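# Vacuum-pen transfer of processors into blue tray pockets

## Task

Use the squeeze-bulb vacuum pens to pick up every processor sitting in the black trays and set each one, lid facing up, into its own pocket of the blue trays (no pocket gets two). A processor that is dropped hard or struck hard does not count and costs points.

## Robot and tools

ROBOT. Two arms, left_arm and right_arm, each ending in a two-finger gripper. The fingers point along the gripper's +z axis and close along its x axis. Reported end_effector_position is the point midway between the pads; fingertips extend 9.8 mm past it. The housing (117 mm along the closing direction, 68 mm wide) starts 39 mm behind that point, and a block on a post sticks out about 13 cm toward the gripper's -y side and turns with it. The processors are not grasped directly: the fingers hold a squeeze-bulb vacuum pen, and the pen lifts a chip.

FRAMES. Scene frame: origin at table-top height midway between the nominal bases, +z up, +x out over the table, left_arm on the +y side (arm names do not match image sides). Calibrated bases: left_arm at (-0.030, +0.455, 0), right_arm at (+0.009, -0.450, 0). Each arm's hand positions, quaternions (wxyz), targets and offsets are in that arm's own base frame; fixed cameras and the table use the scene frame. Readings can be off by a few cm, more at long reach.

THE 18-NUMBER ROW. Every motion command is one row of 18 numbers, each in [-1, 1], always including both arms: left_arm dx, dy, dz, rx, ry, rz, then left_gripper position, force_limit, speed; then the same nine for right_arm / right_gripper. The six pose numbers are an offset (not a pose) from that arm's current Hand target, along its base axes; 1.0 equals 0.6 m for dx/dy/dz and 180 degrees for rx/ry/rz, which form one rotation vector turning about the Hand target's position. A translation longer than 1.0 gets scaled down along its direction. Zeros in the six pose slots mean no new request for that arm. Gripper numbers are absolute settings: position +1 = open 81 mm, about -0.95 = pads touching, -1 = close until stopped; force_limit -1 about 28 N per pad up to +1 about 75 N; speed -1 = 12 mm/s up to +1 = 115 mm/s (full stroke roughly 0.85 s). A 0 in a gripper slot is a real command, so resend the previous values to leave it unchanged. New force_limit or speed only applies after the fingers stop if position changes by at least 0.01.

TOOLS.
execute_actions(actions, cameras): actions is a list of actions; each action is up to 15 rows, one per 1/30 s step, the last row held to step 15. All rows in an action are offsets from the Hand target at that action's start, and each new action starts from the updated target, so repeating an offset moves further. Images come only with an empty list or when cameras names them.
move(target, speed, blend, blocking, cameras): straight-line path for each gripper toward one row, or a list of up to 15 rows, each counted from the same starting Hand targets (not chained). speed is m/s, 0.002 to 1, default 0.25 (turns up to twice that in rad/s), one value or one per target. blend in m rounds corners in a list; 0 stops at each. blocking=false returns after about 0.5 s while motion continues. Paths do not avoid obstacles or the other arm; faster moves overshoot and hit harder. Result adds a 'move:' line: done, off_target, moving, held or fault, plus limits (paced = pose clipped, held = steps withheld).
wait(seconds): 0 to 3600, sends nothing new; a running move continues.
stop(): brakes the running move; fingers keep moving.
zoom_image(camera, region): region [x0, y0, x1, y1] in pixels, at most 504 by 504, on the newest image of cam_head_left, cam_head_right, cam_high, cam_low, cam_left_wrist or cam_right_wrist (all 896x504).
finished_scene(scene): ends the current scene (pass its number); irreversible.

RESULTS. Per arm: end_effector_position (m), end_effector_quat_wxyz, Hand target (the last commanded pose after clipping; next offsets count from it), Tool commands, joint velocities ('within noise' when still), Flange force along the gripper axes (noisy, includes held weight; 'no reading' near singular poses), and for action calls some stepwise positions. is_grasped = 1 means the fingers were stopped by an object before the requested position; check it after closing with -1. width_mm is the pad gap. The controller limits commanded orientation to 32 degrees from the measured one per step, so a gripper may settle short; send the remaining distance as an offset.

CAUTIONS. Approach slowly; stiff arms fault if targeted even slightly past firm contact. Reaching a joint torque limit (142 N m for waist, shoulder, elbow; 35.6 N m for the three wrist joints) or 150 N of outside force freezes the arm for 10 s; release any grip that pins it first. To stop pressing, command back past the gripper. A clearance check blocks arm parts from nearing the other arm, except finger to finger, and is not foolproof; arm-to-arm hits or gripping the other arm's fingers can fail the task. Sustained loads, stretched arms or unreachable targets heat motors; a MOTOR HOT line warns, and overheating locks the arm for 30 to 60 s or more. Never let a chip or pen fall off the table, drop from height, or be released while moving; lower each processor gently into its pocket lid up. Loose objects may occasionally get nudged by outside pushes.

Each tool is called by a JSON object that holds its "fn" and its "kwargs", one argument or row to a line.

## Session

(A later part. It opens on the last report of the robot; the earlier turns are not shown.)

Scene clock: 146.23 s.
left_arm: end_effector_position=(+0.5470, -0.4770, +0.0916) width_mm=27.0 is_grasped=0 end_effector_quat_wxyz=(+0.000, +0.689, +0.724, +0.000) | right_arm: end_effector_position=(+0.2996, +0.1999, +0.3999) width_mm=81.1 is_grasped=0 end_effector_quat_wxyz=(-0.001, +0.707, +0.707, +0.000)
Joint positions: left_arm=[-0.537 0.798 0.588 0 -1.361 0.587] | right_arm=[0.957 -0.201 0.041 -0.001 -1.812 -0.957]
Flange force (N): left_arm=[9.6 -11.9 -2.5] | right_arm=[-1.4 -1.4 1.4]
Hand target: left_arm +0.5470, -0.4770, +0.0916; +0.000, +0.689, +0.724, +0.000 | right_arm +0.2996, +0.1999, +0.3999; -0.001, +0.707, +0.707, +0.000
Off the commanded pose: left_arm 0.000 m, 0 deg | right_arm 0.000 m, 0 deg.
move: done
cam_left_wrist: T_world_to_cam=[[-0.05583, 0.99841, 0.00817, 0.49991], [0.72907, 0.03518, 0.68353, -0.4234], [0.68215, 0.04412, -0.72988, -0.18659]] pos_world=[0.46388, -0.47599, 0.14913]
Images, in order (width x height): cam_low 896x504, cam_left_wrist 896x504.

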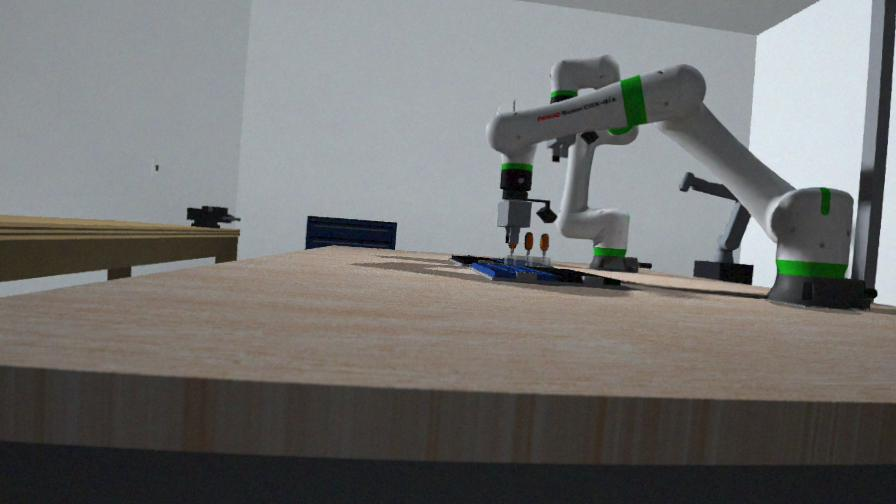

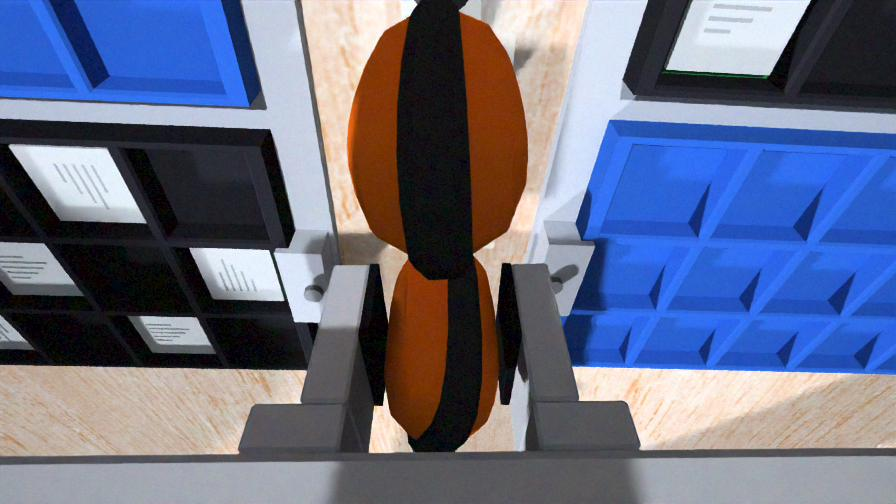

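{"fn": "move", "kwargs": {
  "target": [0,0,0,0,0,0,-0.372,-1,-0.8,0,0,0,0,0,0,1,1,1],
  "cameras": ["cam_left_wrist"]
}}

{"fn": "move", "kwargs": {
  "target": [0,0,0,0,0,0,-0.42,-1,-0.8,0,0,0,0,0,0,1,1,1]
}}

{"fn": "move", "kwargs": {
  "target": [0,0,0,0,0,0,-0.468,-1,-0.8,0,0,0,0,0,0,1,1,1],
  "cameras": ["cam_left_wrist"]
}}

Scene clock: 152.70 s.
left_arm: end_effector_position=(+0.5470, -0.4770, +0.0916) width_mm=24.1 is_grasped=0 end_effector_quat_wxyz=(+0.000, +0.689, +0.724, +0.000) | right_arm: end_effector_position=(+0.2996, +0.1999, +0.3999) width_mm=81.1 is_grasped=0 end_effector_quat_wxyz=(-0.001, +0.707, +0.707, +0.000)
Joint positions: left_arm=[-0.537 0.798 0.588 0 -1.361 0.587] | right_arm=[0.957 -0.201 0.041 -0.001 -1.812 -0.957]
Flange force (N): left_arm=[9.5 -13.3 -3.0] | right_arm=[-1.6 -1.1 1.6]
Hand target: left_arm +0.5470, -0.4770, +0.0916; +0.000, +0.689, +0.724, +0.000 | right_arm +0.2996, +0.1999, +0.3999; -0.001, +0.707, +0.707, +0.000
Off the commanded pose: left_arm 0.000 m, 0 deg | right_arm 0.000 m, 0 deg.
move: done
cam_left_wrist: T_world_to_cam=[[-0.05583, 0.99841, 0.00817, 0.49991], [0.72907, 0.03518, 0.68353, -0.4234], [0.68215, 0.04412, -0.72988, -0.18659]] pos_world=[0.46388, -0.47599, 0.14913]

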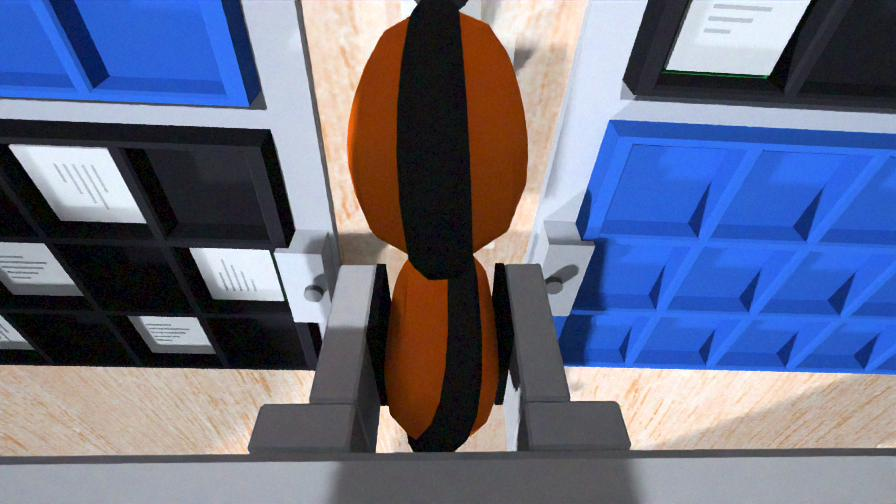

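Scene clock: 153.20 s.
left_arm: end_effector_position=(+0.5470, -0.4770, +0.0916) width_mm=22.1 is_grasped=0 end_effector_quat_wxyz=(+0.000, +0.689, +0.724, +0.000) | right_arm: end_effector_position=(+0.2996, +0.1999, +0.3999) width_mm=81.1 is_grasped=0 end_effector_quat_wxyz=(-0.001, +0.707, +0.707, +0.000)
Joint positions: left_arm=[-0.537 0.798 0.588 0 -1.361 0.587] | right_arm=[0.957 -0.201 0.041 -0.001 -1.812 -0.957]
Flange force (N): left_arm=[9.3 -12.2 -3.4] | right_arm=[-1.6 -1.4 1.5]
Hand target: left_arm +0.5470, -0.4770, +0.0916; +0.000, +0.689, +0.724, +0.000 | right_arm +0.2996, +0.1999, +0.3999; -0.001, +0.707, +0.707, +0.000
Off the commanded pose: left_arm 0.000 m, 0 deg | right_arm 0.000 m, 0 deg.
move: done

Scene clock: 153.70 s.
left_arm: end_effector_position=(+0.5470, -0.4770, +0.0916) width_mm=20.1 is_grasped=0 end_effector_quat_wxyz=(+0.000, +0.689, +0.724, +0.000) | right_arm: end_effector_position=(+0.2996, +0.1999, +0.3999) width_mm=81.1 is_grasped=0 end_effector_quat_wxyz=(-0.001, +0.707, +0.707, +0.000)
Joint positions: left_arm=[-0.537 0.798 0.588 0 -1.361 0.587] | right_arm=[0.957 -0.201 0.041 -0.001 -1.812 -0.957]
Flange force (N): left_arm=[9.0 -12.1 -2.7] | right_arm=[-1.6 -1.4 1.3]
Hand target: left_arm +0.5470, -0.4770, +0.0916; +0.000, +0.689, +0.724, +0.000 | right_arm +0.2996, +0.1999, +0.3999; -0.001, +0.707, +0.707, +0.000
Off the commanded pose: left_arm 0.000 m, 0 deg | right_arm 0.000 m, 0 deg.
move: done
cam_left_wrist: T_world_to_cam=[[-0.05583, 0.99841, 0.00817, 0.49991], [0.72907, 0.03518, 0.68353, -0.4234], [0.68215, 0.04412, -0.72988, -0.18659]] pos_world=[0.46388, -0.47599, 0.14913]

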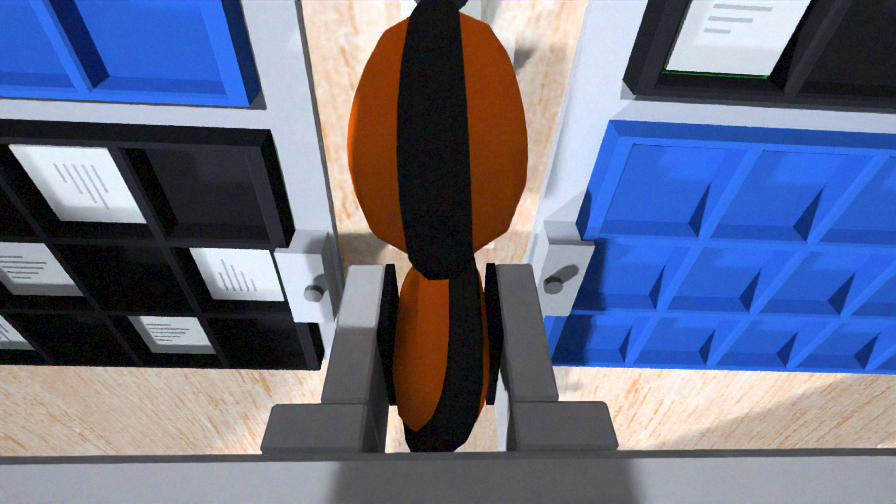

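{"fn": "move", "kwargs": {
  "target": [0,0,0.1,0,0,0,-0.468,-1,-0.8,0,0,0,0,0,0,1,1,1],
  "speed": 0.08,
  "cameras": ["cam_left_wrist","cam_low"]
}}

{"fn": "zoom_image", "kwargs": {
  "camera": "cam_low",
  "region": [490, 180, 570, 280]
}}

Scene clock: 159.83 s.
left_arm: end_effector_position=(+0.5470, -0.4771, +0.1517) width_mm=20.1 is_grasped=0 end_effector_quat_wxyz=(+0.000, +0.689, +0.724, +0.000) | right_arm: end_effector_position=(+0.2996, +0.1999, +0.3999) width_mm=81.1 is_grasped=0 end_effector_quat_wxyz=(-0.001, +0.707, +0.707, +0.000)
Joint positions: left_arm=[-0.537 0.771 0.684 0 -1.484 0.587] | right_arm=[0.957 -0.201 0.041 -0.001 -1.812 -0.957]
Flange force (N): left_arm=[10.0 -13.2 -0.8] | right_arm=[-1.5 -1.1 1.6]
Hand target: left_arm +0.5470, -0.4770, +0.1516; +0.000, +0.689, +0.724, +0.000 | right_arm +0.2996, +0.1999, +0.3999; -0.001, +0.707, +0.707, +0.000
Off the commanded pose: left_arm 0.000 m, 0 deg | right_arm 0.000 m, 0 deg.
move: done
cam_left_wrist: T_world_to_cam=[[-0.05577, 0.99841, 0.00795, 0.49944], [0.72902, 0.03528, 0.68358, -0.46442], [0.68221, 0.04392, -0.72983, -0.14286]] pos_world=[0.46388, -0.47599, 0.20923]
Images, in order (width x height): cam_low 896x504, cam_left_wrist 896x504.

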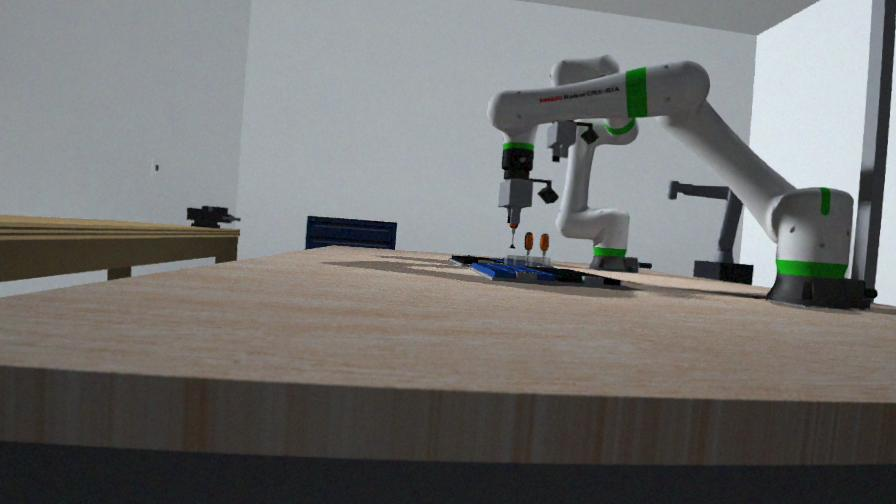

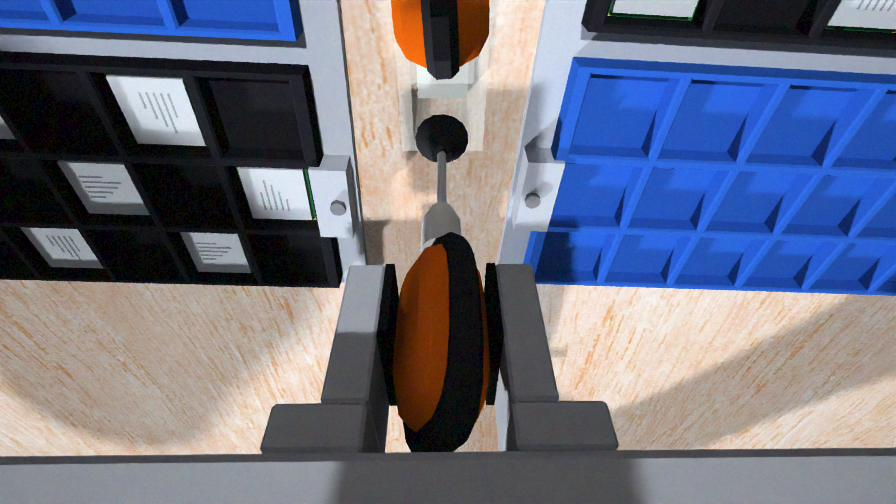

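Scaled by 5.040 from the camera's image (finer frame: 1280x720).

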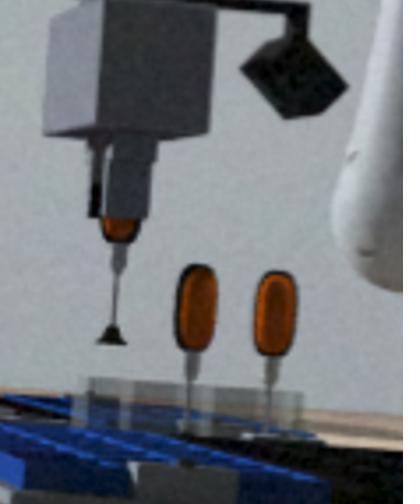

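{"fn": "move", "kwargs": {
  "target": [-0.0875,0.1508,-0.036,0,0,-0.0153,-0.468,-1,-0.8,0,0,0,0,0,0,1,1,1],
  "speed": 0.15,
  "cameras": ["cam_left_wrist","cam_low","cam_high"]
}}

{"fn": "zoom_image", "kwargs": {
  "camera": "cam_left_wrist",
  "region": [240, 0, 640, 240]
}}

{"fn": "zoom_image", "kwargs": {
  "camera": "cam_low",
  "region": [490, 180, 630, 300]
}}

Scene clock: 183.30 s.
left_arm: end_effector_position=(+0.4945, -0.3866, +0.1300) width_mm=20.1 is_grasped=0 end_effector_quat_wxyz=(+0.000, +0.707, +0.708, +0.000) | right_arm: end_effector_position=(+0.2996, +0.1999, +0.3999) width_mm=81.1 is_grasped=0 end_effector_quat_wxyz=(-0.001, +0.707, +0.707, +0.000)
Joint positions: left_arm=[-0.455 0.515 0.227 0 -1.283 0.457] | right_arm=[0.957 -0.201 0.041 -0.001 -1.812 -0.957]
Flange force (N): left_arm=[4.3 -8.9 -3.1] | right_arm=[-1.1 -1.6 1.1]
Hand target: left_arm +0.4945, -0.3866, +0.1300; +0.000, +0.707, +0.708, +0.000 | right_arm +0.2996, +0.1999, +0.3999; -0.001, +0.707, +0.707, +0.000
Off the commanded pose: left_arm 0.000 m, 0 deg | right_arm 0.000 m, 0 deg.
move: done
cam_left_wrist: T_world_to_cam=[[-0.00774, 0.99994, 0.00821, 0.38311], [0.72992, 0.00004, 0.68354, -0.42851], [0.68349, 0.01129, -0.72987, -0.14006]] pos_world=[0.41147, -0.38149, 0.18753]
Images, in order (width x height): cam_high 896x504, cam_low 896x504, cam_left_wrist 896x504.

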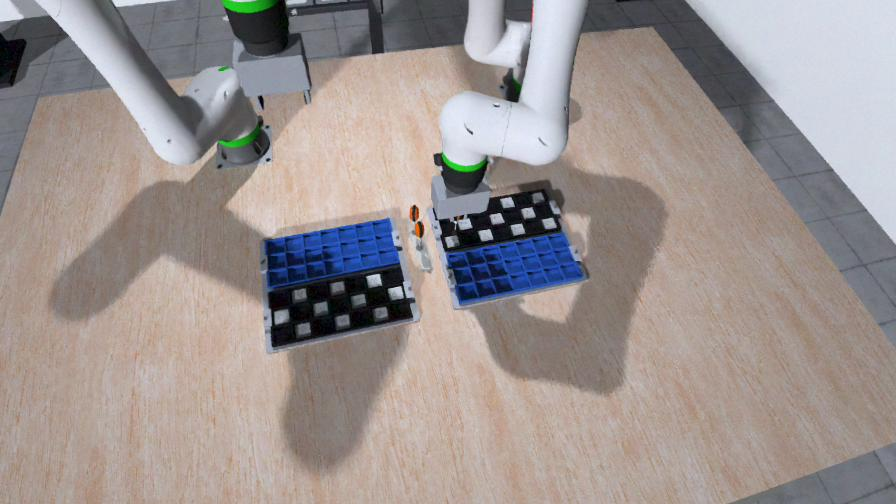

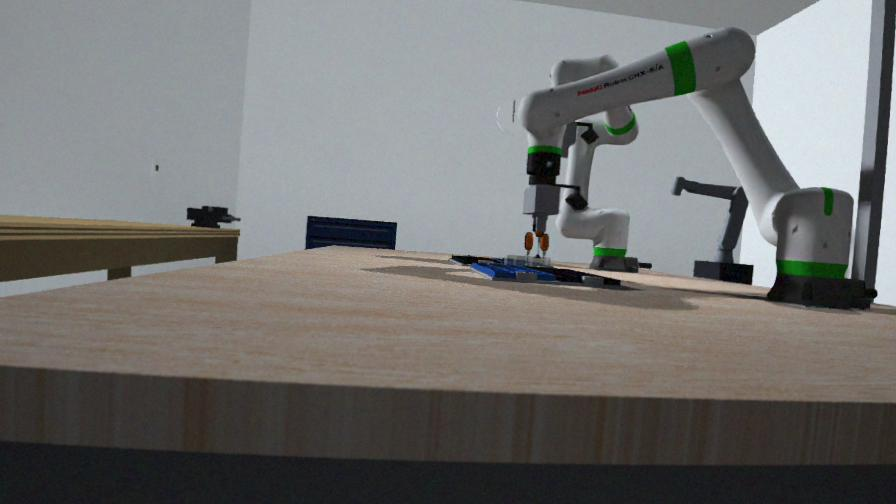

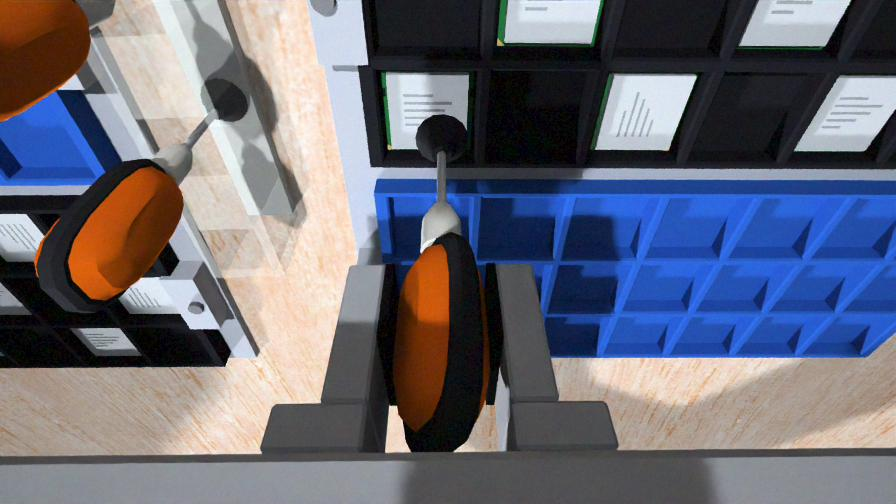

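Scaled by 1.260 from the camera's image (finer frame: 1280x720).

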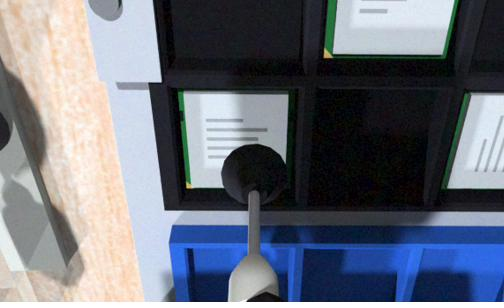

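Scaled by 3.600 from the camera's image (finer frame: 1280x720).

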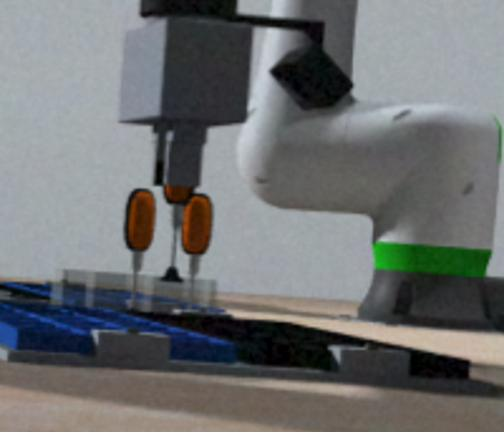

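{"fn": "move", "kwargs": {
  "target": [0.003,-0.0087,-0.04,0,0,0,-0.468,-1,-0.8,0,0,0,0,0,0,1,1,1],
  "speed": 0.05,
  "cameras": ["cam_left_wrist","cam_low"]
}}

{"fn": "zoom_image", "kwargs": {
  "camera": "cam_left_wrist",
  "region": [340, 40, 540, 240]
}}

{"fn": "zoom_image", "kwargs": {
  "camera": "cam_low",
  "region": [510, 210, 590, 290]
}}

Scene clock: 202.13 s.
left_arm: end_effector_position=(+0.4963, -0.3918, +0.1060) width_mm=20.1 is_grasped=0 end_effector_quat_wxyz=(+0.000, +0.707, +0.708, +0.000) | right_arm: end_effector_position=(+0.2996, +0.1999, +0.3999) width_mm=81.1 is_grasped=0 end_effector_quat_wxyz=(-0.001, +0.707, +0.707, +0.000)
Joint positions: left_arm=[-0.461 0.544 0.213 0 -1.24 0.463] | right_arm=[0.957 -0.201 0.041 -0.001 -1.812 -0.957]
Flange force (N): left_arm=[5.2 -9.8 -3.3] | right_arm=[-1.2 -1.2 1.1]
Hand target: left_arm +0.4963, -0.3918, +0.1060; +0.000, +0.707, +0.708, +0.000 | right_arm +0.2996, +0.1999, +0.3999; -0.001, +0.707, +0.707, +0.000
Off the commanded pose: left_arm 0.000 m, 0 deg | right_arm 0.000 m, 0 deg.
move: done
cam_left_wrist: T_world_to_cam=[[-0.00775, 0.99994, 0.00807, 0.38855], [0.72992, 0.00014, 0.68354, -0.41337], [0.68349, 0.01119, -0.72987, -0.15878]] pos_world=[0.41327, -0.38669, 0.16353]
Images, in order (width x height): cam_low 896x504, cam_left_wrist 896x504.

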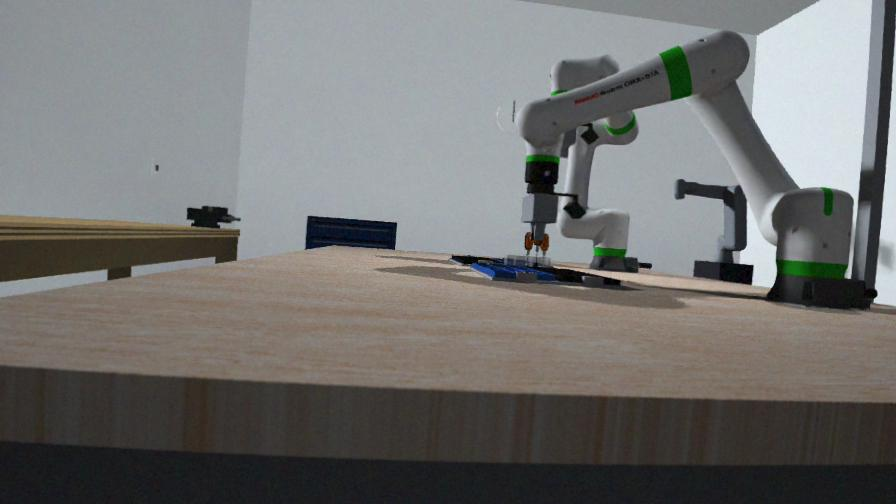

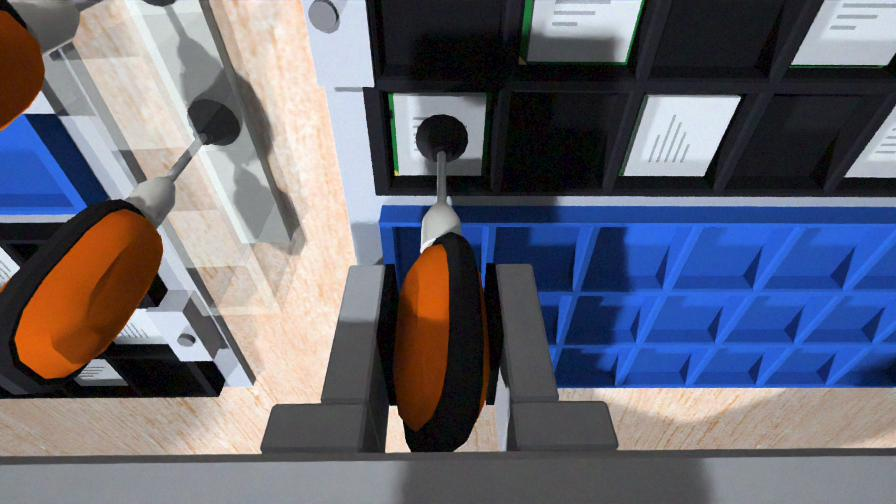

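Scaled by 2.520 from the camera's image (finer frame: 1280x720).

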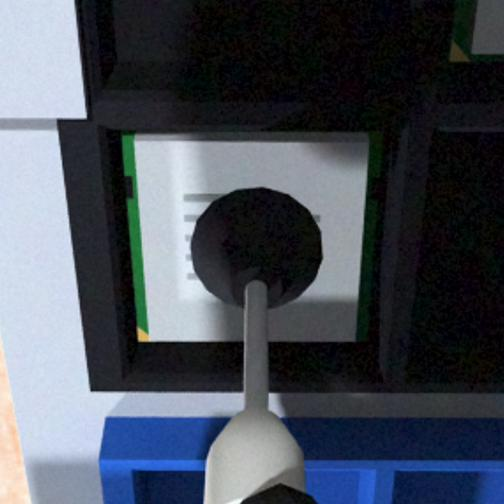

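Scaled by 6.300 from the camera's image (finer frame: 1280x720).

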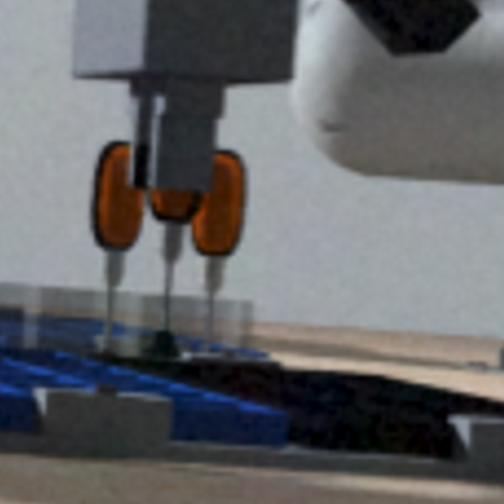

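{"fn": "move", "kwargs": {
  "target": [0.0,-0.0015,-0.0083,0,0,0,-0.468,-1,-0.8,0,0,0,0,0,0,1,1,1],
  "speed": 0.03,
  "cameras": ["cam_left_wrist"]
}}

{"fn": "zoom_image", "kwargs": {
  "camera": "cam_left_wrist",
  "region": [340, 40, 540, 240]
}}

Scene clock: 209.30 s.
left_arm: end_effector_position=(+0.4963, -0.3927, +0.1010) width_mm=20.1 is_grasped=0 end_effector_quat_wxyz=(+0.000, +0.707, +0.708, +0.000) | right_arm: end_effector_position=(+0.2996, +0.1999, +0.3999) width_mm=81.1 is_grasped=0 end_effector_quat_wxyz=(-0.001, +0.707, +0.707, +0.000)
Joint positions: left_arm=[-0.463 0.55 0.209 0 -1.23 0.464] | right_arm=[0.957 -0.201 0.041 -0.001 -1.812 -0.957]
Flange force (N): left_arm=[4.5 -9.5 -3.6] | right_arm=[-1.5 -1.5 1.3]
Hand target: left_arm +0.4963, -0.3927, +0.1010; +0.000, +0.707, +0.708, +0.000 | right_arm +0.2996, +0.1999, +0.3999; -0.001, +0.707, +0.707, +0.000
Off the commanded pose: left_arm 0.000 m, 0 deg | right_arm 0.000 m, 0 deg.
move: done
cam_left_wrist: T_world_to_cam=[[-0.00782, 0.99994, 0.00814, 0.3895], [0.72992, 0.00014, 0.68354, -0.40996], [0.68349, 0.01129, -0.72987, -0.16238]] pos_world=[0.41327, -0.38759, 0.15853]

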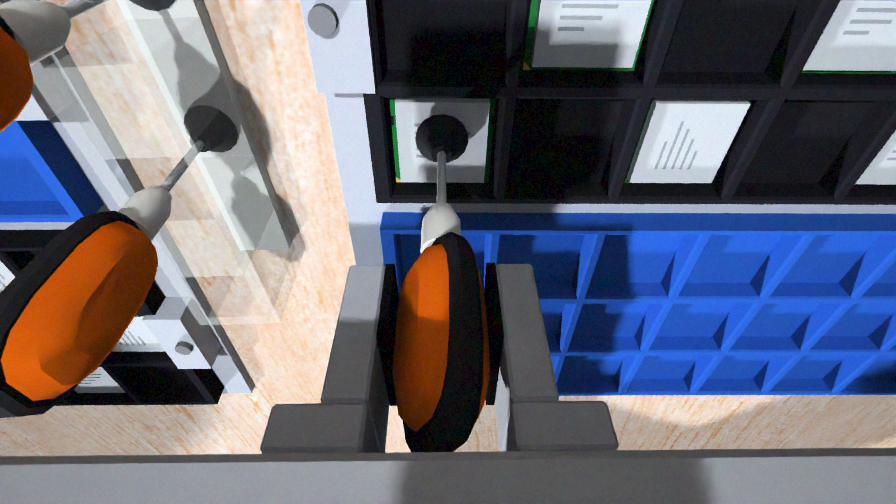

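Scaled by 2.520 from the camera's image (finer frame: 1280x720).

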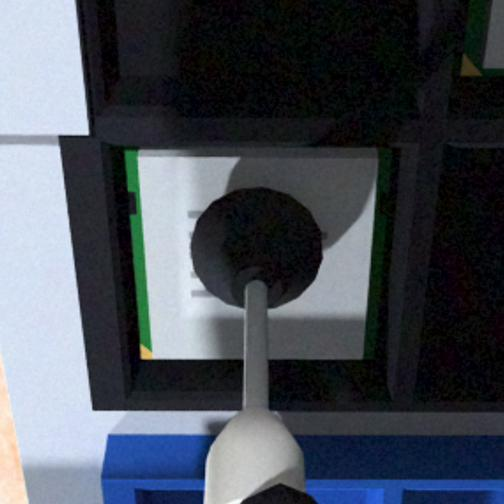

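{"fn": "move", "kwargs": {
  "target": [0.0,0,0,0,0,0,-0.709,-0.5,-0.8,0,0,0,0,0,0,1,1,1],
  "cameras": ["cam_left_wrist"]
}}

Scene clock: 214.67 s.
left_arm: end_effector_position=(+0.4963, -0.3927, +0.1010) width_mm=15.4 is_grasped=1 end_effector_quat_wxyz=(+0.000, +0.707, +0.708, +0.000) | right_arm: end_effector_position=(+0.2996, +0.1999, +0.3999) width_mm=81.1 is_grasped=0 end_effector_quat_wxyz=(-0.001, +0.707, +0.707, +0.000)
Joint positions: left_arm=[-0.463 0.55 0.209 0 -1.23 0.464] | right_arm=[0.957 -0.201 0.041 -0.001 -1.812 -0.957]
Flange force (N): left_arm=[5.4 -9.9 -3.6] | right_arm=[-1.3 -1.0 1.1]
Hand target: left_arm +0.4963, -0.3927, +0.1010; +0.000, +0.707, +0.708, +0.000 | right_arm +0.2996, +0.1999, +0.3999; -0.001, +0.707, +0.707, +0.000
Off the commanded pose: left_arm 0.000 m, 0 deg | right_arm 0.000 m, 0 deg.
move: done
cam_left_wrist: T_world_to_cam=[[-0.00782, 0.99994, 0.00814, 0.3895], [0.72992, 0.00014, 0.68354, -0.40996], [0.68349, 0.01129, -0.72987, -0.16238]] pos_world=[0.41327, -0.38759, 0.15853]

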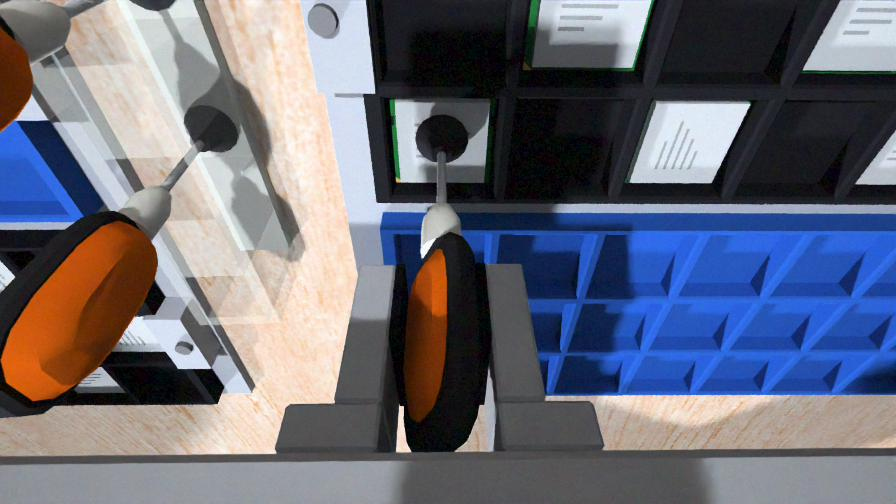

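{"fn": "move", "kwargs": {
  "target": [0.0,0,-0.0034,0,0,0,-0.709,-0.5,-0.8,0,0,0,0,0,0,1,1,1],
  "speed": 0.02
}}

{"fn": "move", "kwargs": {
  "target": [0.0,0,-0.0034,0,0,0,-0.709,-0.5,-0.8,0,0,0,0,0,0,1,1,1],
  "speed": 0.02,
  "cameras": ["cam_left_wrist"]
}}

{"fn": "zoom_image", "kwargs": {
  "camera": "cam_left_wrist",
  "region": [340, 40, 540, 240]
}}

Scene clock: 220.57 s.
left_arm: end_effector_position=(+0.4963, -0.3927, +0.0990) width_mm=15.4 is_grasped=1 end_effector_quat_wxyz=(+0.000, +0.707, +0.708, +0.000) | right_arm: end_effector_position=(+0.2996, +0.1999, +0.3999) width_mm=81.1 is_grasped=0 end_effector_quat_wxyz=(-0.001, +0.707, +0.707, +0.000)
Joint positions: left_arm=[-0.463 0.552 0.206 0 -1.226 0.464] | right_arm=[0.957 -0.201 0.041 -0.001 -1.812 -0.957]
Flange force (N): left_arm=[4.6 -8.7 -3.6] | right_arm=[-1.5 -1.1 1.3]
Hand target: left_arm +0.4963, -0.3927, +0.0990; +0.000, +0.707, +0.708, +0.000 | right_arm +0.2996, +0.1999, +0.3999; -0.001, +0.707, +0.707, +0.000
Off the commanded pose: left_arm 0.000 m, 0 deg | right_arm 0.000 m, 0 deg.
move: done

Scene clock: 221.07 s.
left_arm: end_effector_position=(+0.4963, -0.3927, +0.0970) width_mm=15.3 is_grasped=1 end_effector_quat_wxyz=(+0.000, +0.707, +0.708, +0.000) | right_arm: end_effector_position=(+0.2996, +0.1999, +0.3999) width_mm=81.1 is_grasped=0 end_effector_quat_wxyz=(-0.001, +0.707, +0.707, +0.000)
Joint positions: left_arm=[-0.463 0.553 0.204 0 -1.222 0.464] | right_arm=[0.957 -0.201 0.041 -0.001 -1.812 -0.957]
Flange force (N): left_arm=[4.5 -7.6 -20.6] | right_arm=[-1.4 -1.1 1.3]
Hand target: left_arm +0.4963, -0.3927, +0.0969; +0.000, +0.707, +0.708, +0.000 | right_arm +0.2996, +0.1999, +0.3999; -0.001, +0.707, +0.707, +0.000
Off the commanded pose: left_arm 0.000 m, 0 deg | right_arm 0.000 m, 0 deg.
move: done
cam_left_wrist: T_world_to_cam=[[-0.00775, 0.99994, 0.00807, 0.38952], [0.72987, 0.00014, 0.68359, -0.40721], [0.68354, 0.01119, -0.72982, -0.16537]] pos_world=[0.41327, -0.38759, 0.15453]

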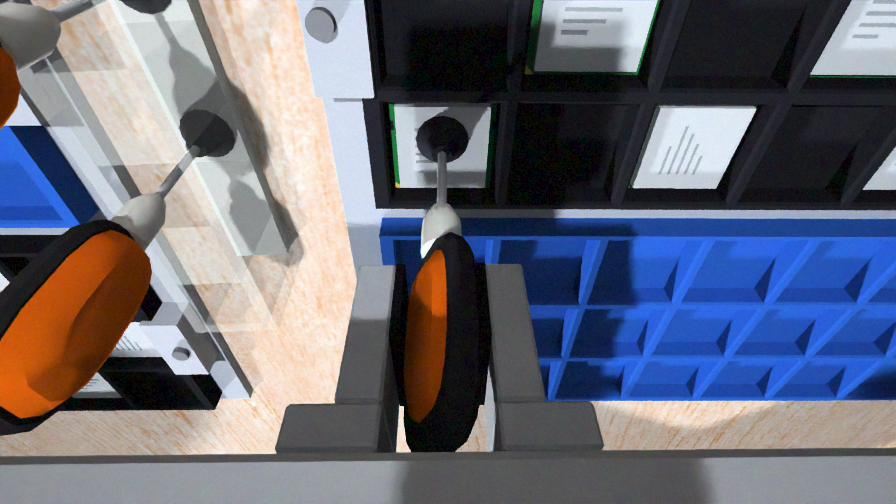

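Scaled by 2.520 from the camera's image (finer frame: 1280x720).

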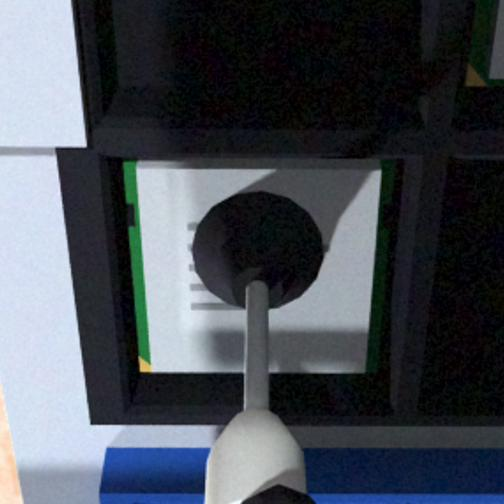

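{"fn": "move", "kwargs": {
  "target": [
    [0.0,0,0.005,0,0,0,-0.709,-0.5,-0.8,0,0,0,0,0,0,1,1,1],
    [0.005,0,0.005,0,0,0,-0.709,-0.5,-0.8,0,0,0,0,0,0,1,1,1],
    [0.005,0,0.0008,0,0,0,-0.709,-0.5,-0.8,0,0,0,0,0,0,1,1,1]
  ],
  "speed": 0.02
}}

{"fn": "move", "kwargs": {
  "target": [0.0,0,0,0,0,0,-0.45,-0.5,-0.8,0,0,0,0,0,0,1,1,1],
  "speed": 0.02,
  "cameras": ["cam_left_wrist"]
}}

{"fn": "zoom_image", "kwargs": {
  "camera": "cam_left_wrist",
  "region": [340, 40, 540, 240]
}}

{"fn": "move", "kwargs": {
  "target": [0.0,0,0.02,0,0,0,-0.45,-0.5,-0.8,0,0,0,0,0,0,1,1,1],
  "speed": 0.02,
  "cameras": ["cam_left_wrist"]
}}

{"fn": "zoom_image", "kwargs": {
  "camera": "cam_left_wrist",
  "region": [340, 40, 540, 240]
}}

Scene clock: 236.00 s.
left_arm: end_effector_position=(+0.4993, -0.3927, +0.0974) width_mm=15.3 is_grasped=1 end_effector_quat_wxyz=(+0.000, +0.707, +0.708, +0.000) | right_arm: end_effector_position=(+0.2996, +0.1999, +0.3999) width_mm=81.1 is_grasped=0 end_effector_quat_wxyz=(-0.001, +0.707, +0.707, +0.000)
Joint positions: left_arm=[-0.46 0.559 0.213 0 -1.226 0.462] | right_arm=[0.957 -0.201 0.041 -0.001 -1.812 -0.957]
Flange force (N): left_arm=[4.3 -8.9 -5.2] | right_arm=[-2.0 -0.6 1.4]
Hand target: left_arm +0.4993, -0.3927, +0.0974; +0.000, +0.707, +0.708, +0.000 | right_arm +0.2996, +0.1999, +0.3999; -0.001, +0.707, +0.707, +0.000
Off the commanded pose: left_arm 0.000 m, 0 deg | right_arm 0.000 m, 0 deg.
move: done

Scene clock: 236.50 s.
left_arm: end_effector_position=(+0.4993, -0.3927, +0.0974) width_mm=20.8 is_grasped=0 end_effector_quat_wxyz=(+0.000, +0.707, +0.708, +0.000) | right_arm: end_effector_position=(+0.2996, +0.1999, +0.3999) width_mm=81.1 is_grasped=0 end_effector_quat_wxyz=(-0.001, +0.707, +0.707, +0.000)
Joint positions: left_arm=[-0.46 0.559 0.213 0 -1.226 0.462] | right_arm=[0.957 -0.201 0.041 -0.001 -1.812 -0.957]
Flange force (N): left_arm=[5.1 -9.6 -3.7] | right_arm=[-1.4 -1.1 1.0]
Hand target: left_arm +0.4993, -0.3927, +0.0974; +0.000, +0.707, +0.708, +0.000 | right_arm +0.2996, +0.1999, +0.3999; -0.001, +0.707, +0.707, +0.000
Off the commanded pose: left_arm 0.000 m, 0 deg | right_arm 0.000 m, 0 deg.
move: done
cam_left_wrist: T_world_to_cam=[[-0.00782, 0.99994, 0.00814, 0.38956], [0.72992, 0.00014, 0.68354, -0.40969], [0.68349, 0.01129, -0.72987, -0.16706]] pos_world=[0.41627, -0.38759, 0.15493]

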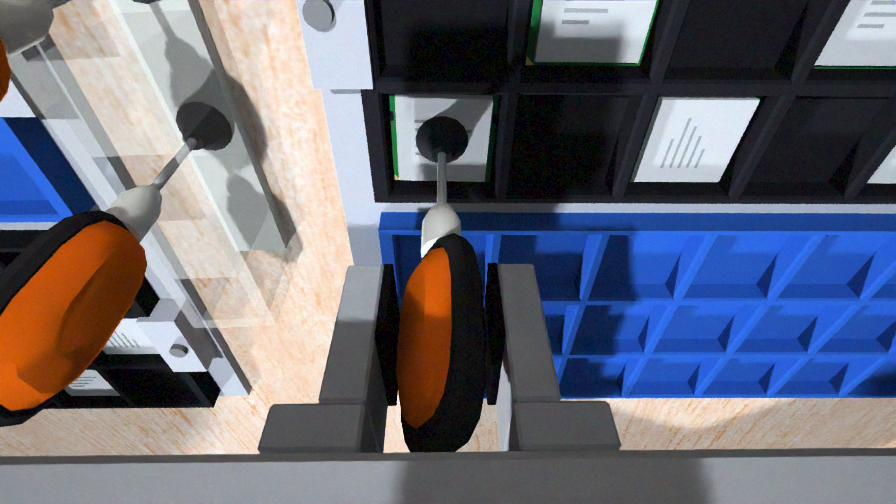

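Scaled by 2.520 from the camera's image (finer frame: 1280x720).

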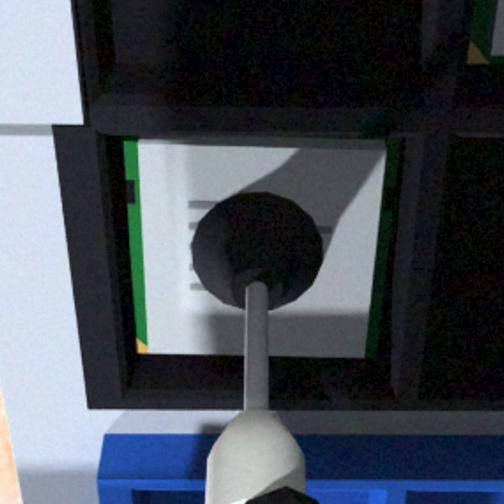

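Scene clock: 237.37 s.
left_arm: end_effector_position=(+0.4993, -0.3927, +0.1094) width_mm=20.8 is_grasped=0 end_effector_quat_wxyz=(+0.000, +0.707, +0.708, +0.000) | right_arm: end_effector_position=(+0.2996, +0.1999, +0.3999) width_mm=81.1 is_grasped=0 end_effector_quat_wxyz=(-0.001, +0.707, +0.707, +0.000)
Joint positions: left_arm=[-0.46 0.549 0.228 0 -1.25 0.462] | right_arm=[0.957 -0.201 0.041 -0.001 -1.812 -0.957]
Flange force (N): left_arm=[4.4 -8.7 -3.7] | right_arm=[-1.1 -1.7 1.3]
Hand target: left_arm +0.4993, -0.3927, +0.1094; +0.000, +0.707, +0.708, +0.000 | right_arm +0.2996, +0.1999, +0.3999; -0.001, +0.707, +0.707, +0.000
Off the commanded pose: left_arm 0.000 m, 0 deg | right_arm 0.000 m, 0 deg.
move: done
cam_left_wrist: T_world_to_cam=[[-0.00775, 0.99994, 0.00807, 0.38944], [0.72996, 0.00014, 0.68349, -0.4179], [0.68344, 0.01119, -0.72992, -0.15831]] pos_world=[0.41627, -0.38759, 0.16693]

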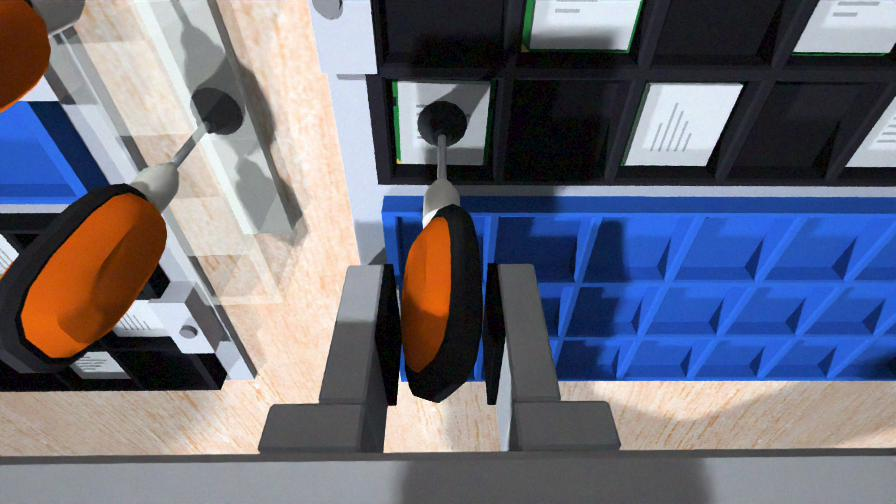

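Scaled by 2.520 from the camera's image (finer frame: 1280x720).

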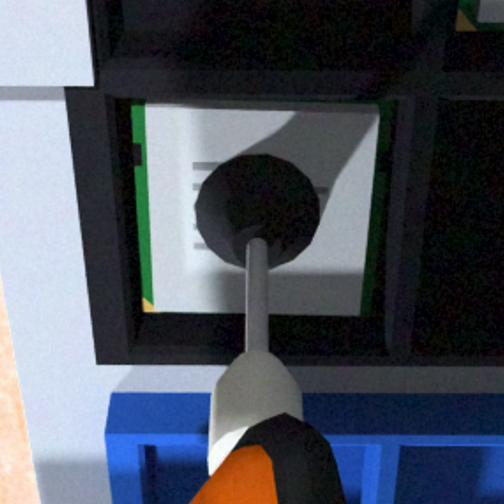

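{"fn": "move", "kwargs": {
  "target": [0.0,0,-0.02,0,0,0,-0.45,-0.5,-0.8,0,0,0,0,0,0,1,1,1],
  "speed": 0.02
}}

{"fn": "move", "kwargs": {
  "target": [0.0,0,0,0,0,0,-0.709,-0.5,-0.8,0,0,0,0,0,0,1,1,1],
  "speed": 0.02,
  "cameras": ["cam_left_wrist"]
}}

{"fn": "move", "kwargs": {
  "target": [0.0,0,0,0,0,0,-0.529,-0.5,-0.8,0,0,0,0,0,0,1,1,1],
  "speed": 0.02,
  "cameras": ["cam_left_wrist"]
}}

{"fn": "move", "kwargs": {
  "target": [0.0,0,0.01,0,0,0,-0.529,-0.5,-0.8,0,0,0,0,0,0,1,1,1],
  "speed": 0.02,
  "cameras": ["cam_left_wrist"]
}}

Scene clock: 249.40 s.
left_arm: end_effector_position=(+0.4993, -0.3927, +0.0974) width_mm=20.8 is_grasped=0 end_effector_quat_wxyz=(+0.000, +0.707, +0.708, +0.000) | right_arm: end_effector_position=(+0.2996, +0.1999, +0.3999) width_mm=81.1 is_grasped=0 end_effector_quat_wxyz=(-0.001, +0.707, +0.707, +0.000)
Joint positions: left_arm=[-0.46 0.559 0.213 0 -1.226 0.462] | right_arm=[0.957 -0.201 0.041 -0.001 -1.812 -0.957]
Flange force (N): left_arm=[5.7 -10.5 -3.8] | right_arm=[-1.6 -1.0 1.6]
Hand target: left_arm +0.4993, -0.3927, +0.0974; +0.000, +0.707, +0.708, +0.000 | right_arm +0.2996, +0.1999, +0.3999; -0.001, +0.707, +0.707, +0.000
Off the commanded pose: left_arm 0.000 m, 0 deg | right_arm 0.000 m, 0 deg.
move: done

Scene clock: 249.90 s.
left_arm: end_effector_position=(+0.4993, -0.3927, +0.0974) width_mm=15.8 is_grasped=1 end_effector_quat_wxyz=(+0.000, +0.707, +0.708, +0.000) | right_arm: end_effector_position=(+0.2996, +0.1999, +0.3999) width_mm=81.1 is_grasped=0 end_effector_quat_wxyz=(-0.001, +0.707, +0.707, +0.000)
Joint positions: left_arm=[-0.46 0.559 0.213 0 -1.226 0.462] | right_arm=[0.957 -0.201 0.041 -0.001 -1.812 -0.957]
Flange force (N): left_arm=[5.4 -10.0 -4.3] | right_arm=[-1.5 -1.0 1.4]
Hand target: left_arm +0.4993, -0.3927, +0.0974; +0.000, +0.707, +0.708, +0.000 | right_arm +0.2996, +0.1999, +0.3999; -0.001, +0.707, +0.707, +0.000
Off the commanded pose: left_arm 0.000 m, 0 deg | right_arm 0.000 m, 0 deg.
move: done
cam_left_wrist: T_world_to_cam=[[-0.00782, 0.99994, 0.00814, 0.38956], [0.72992, 0.00014, 0.68354, -0.40969], [0.68349, 0.01129, -0.72987, -0.16706]] pos_world=[0.41627, -0.38759, 0.15493]

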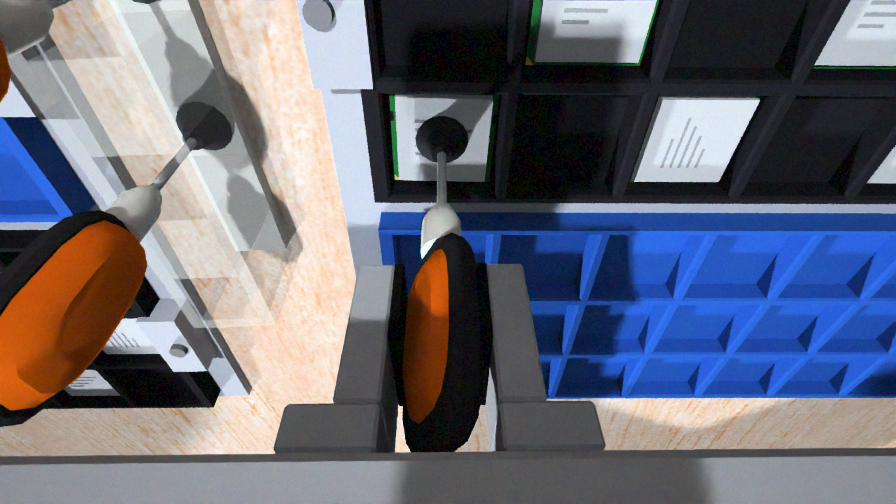

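Scene clock: 250.40 s.
left_arm: end_effector_position=(+0.4993, -0.3927, +0.0974) width_mm=17.6 is_grasped=0 end_effector_quat_wxyz=(+0.000, +0.707, +0.708, +0.000) | right_arm: end_effector_position=(+0.2996, +0.1999, +0.3999) width_mm=81.1 is_grasped=0 end_effector_quat_wxyz=(-0.001, +0.707, +0.707, +0.000)
Joint positions: left_arm=[-0.46 0.559 0.213 0 -1.226 0.462] | right_arm=[0.957 -0.201 0.041 -0.001 -1.812 -0.957]
Flange force (N): left_arm=[5.6 -9.8 -4.1] | right_arm=[-1.5 -1.5 1.2]
Hand target: left_arm +0.4993, -0.3927, +0.0974; +0.000, +0.707, +0.708, +0.000 | right_arm +0.2996, +0.1999, +0.3999; -0.001, +0.707, +0.707, +0.000
Off the commanded pose: left_arm 0.000 m, 0 deg | right_arm 0.000 m, 0 deg.
move: done
cam_left_wrist: T_world_to_cam=[[-0.00782, 0.99994, 0.00814, 0.38956], [0.72992, 0.00014, 0.68354, -0.40969], [0.68349, 0.01129, -0.72987, -0.16706]] pos_world=[0.41627, -0.38759, 0.15493]

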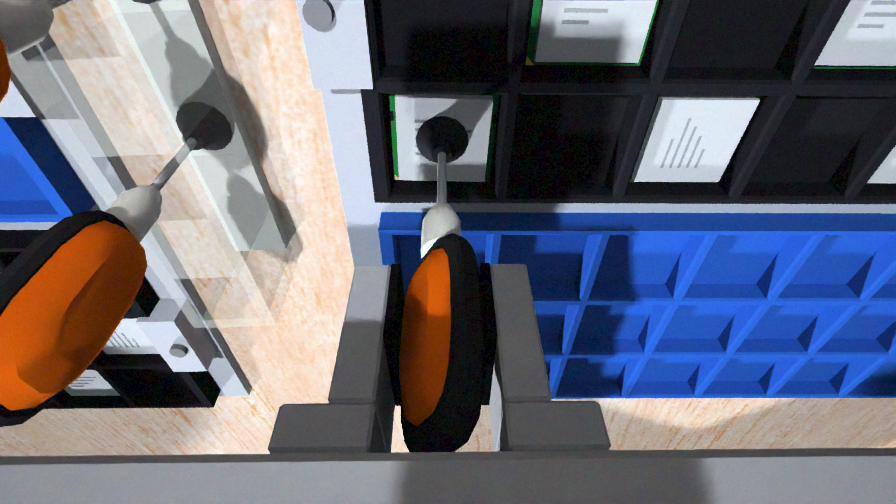

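Scene clock: 250.97 s.
left_arm: end_effector_position=(+0.4993, -0.3927, +0.1034) width_mm=17.6 is_grasped=0 end_effector_quat_wxyz=(+0.000, +0.707, +0.708, +0.000) | right_arm: end_effector_position=(+0.2996, +0.1999, +0.3999) width_mm=81.1 is_grasped=0 end_effector_quat_wxyz=(-0.001, +0.707, +0.707, +0.000)
Joint positions: left_arm=[-0.46 0.554 0.22 0 -1.238 0.462] | right_arm=[0.957 -0.201 0.041 -0.001 -1.812 -0.957]
Flange force (N): left_arm=[4.7 -9.5 -3.3] | right_arm=[-0.9 -1.3 0.9]
Hand target: left_arm +0.4993, -0.3927, +0.1034; +0.000, +0.707, +0.708, +0.000 | right_arm +0.2996, +0.1999, +0.3999; -0.001, +0.707, +0.707, +0.000
Off the commanded pose: left_arm 0.000 m, 0 deg | right_arm 0.000 m, 0 deg.
move: done
cam_left_wrist: T_world_to_cam=[[-0.00782, 0.99994, 0.00814, 0.38951], [0.72992, 0.00014, 0.68354, -0.41379], [0.68349, 0.01129, -0.72987, -0.16268]] pos_world=[0.41627, -0.38759, 0.16093]

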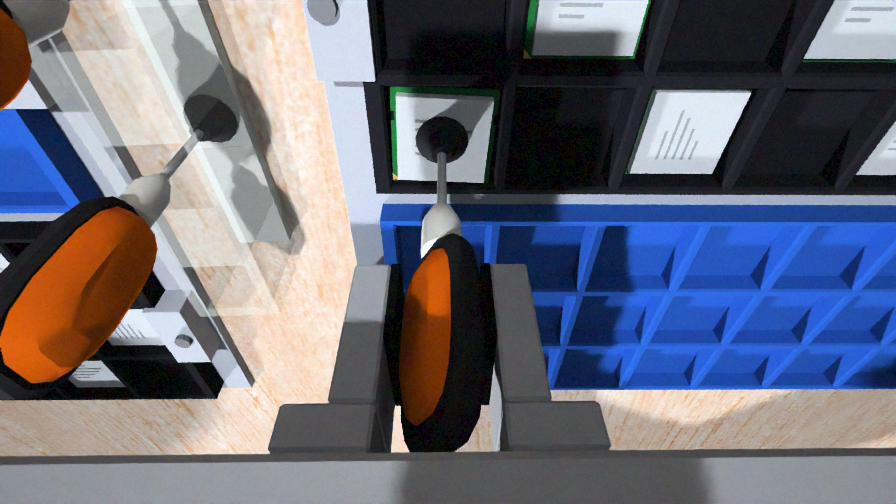

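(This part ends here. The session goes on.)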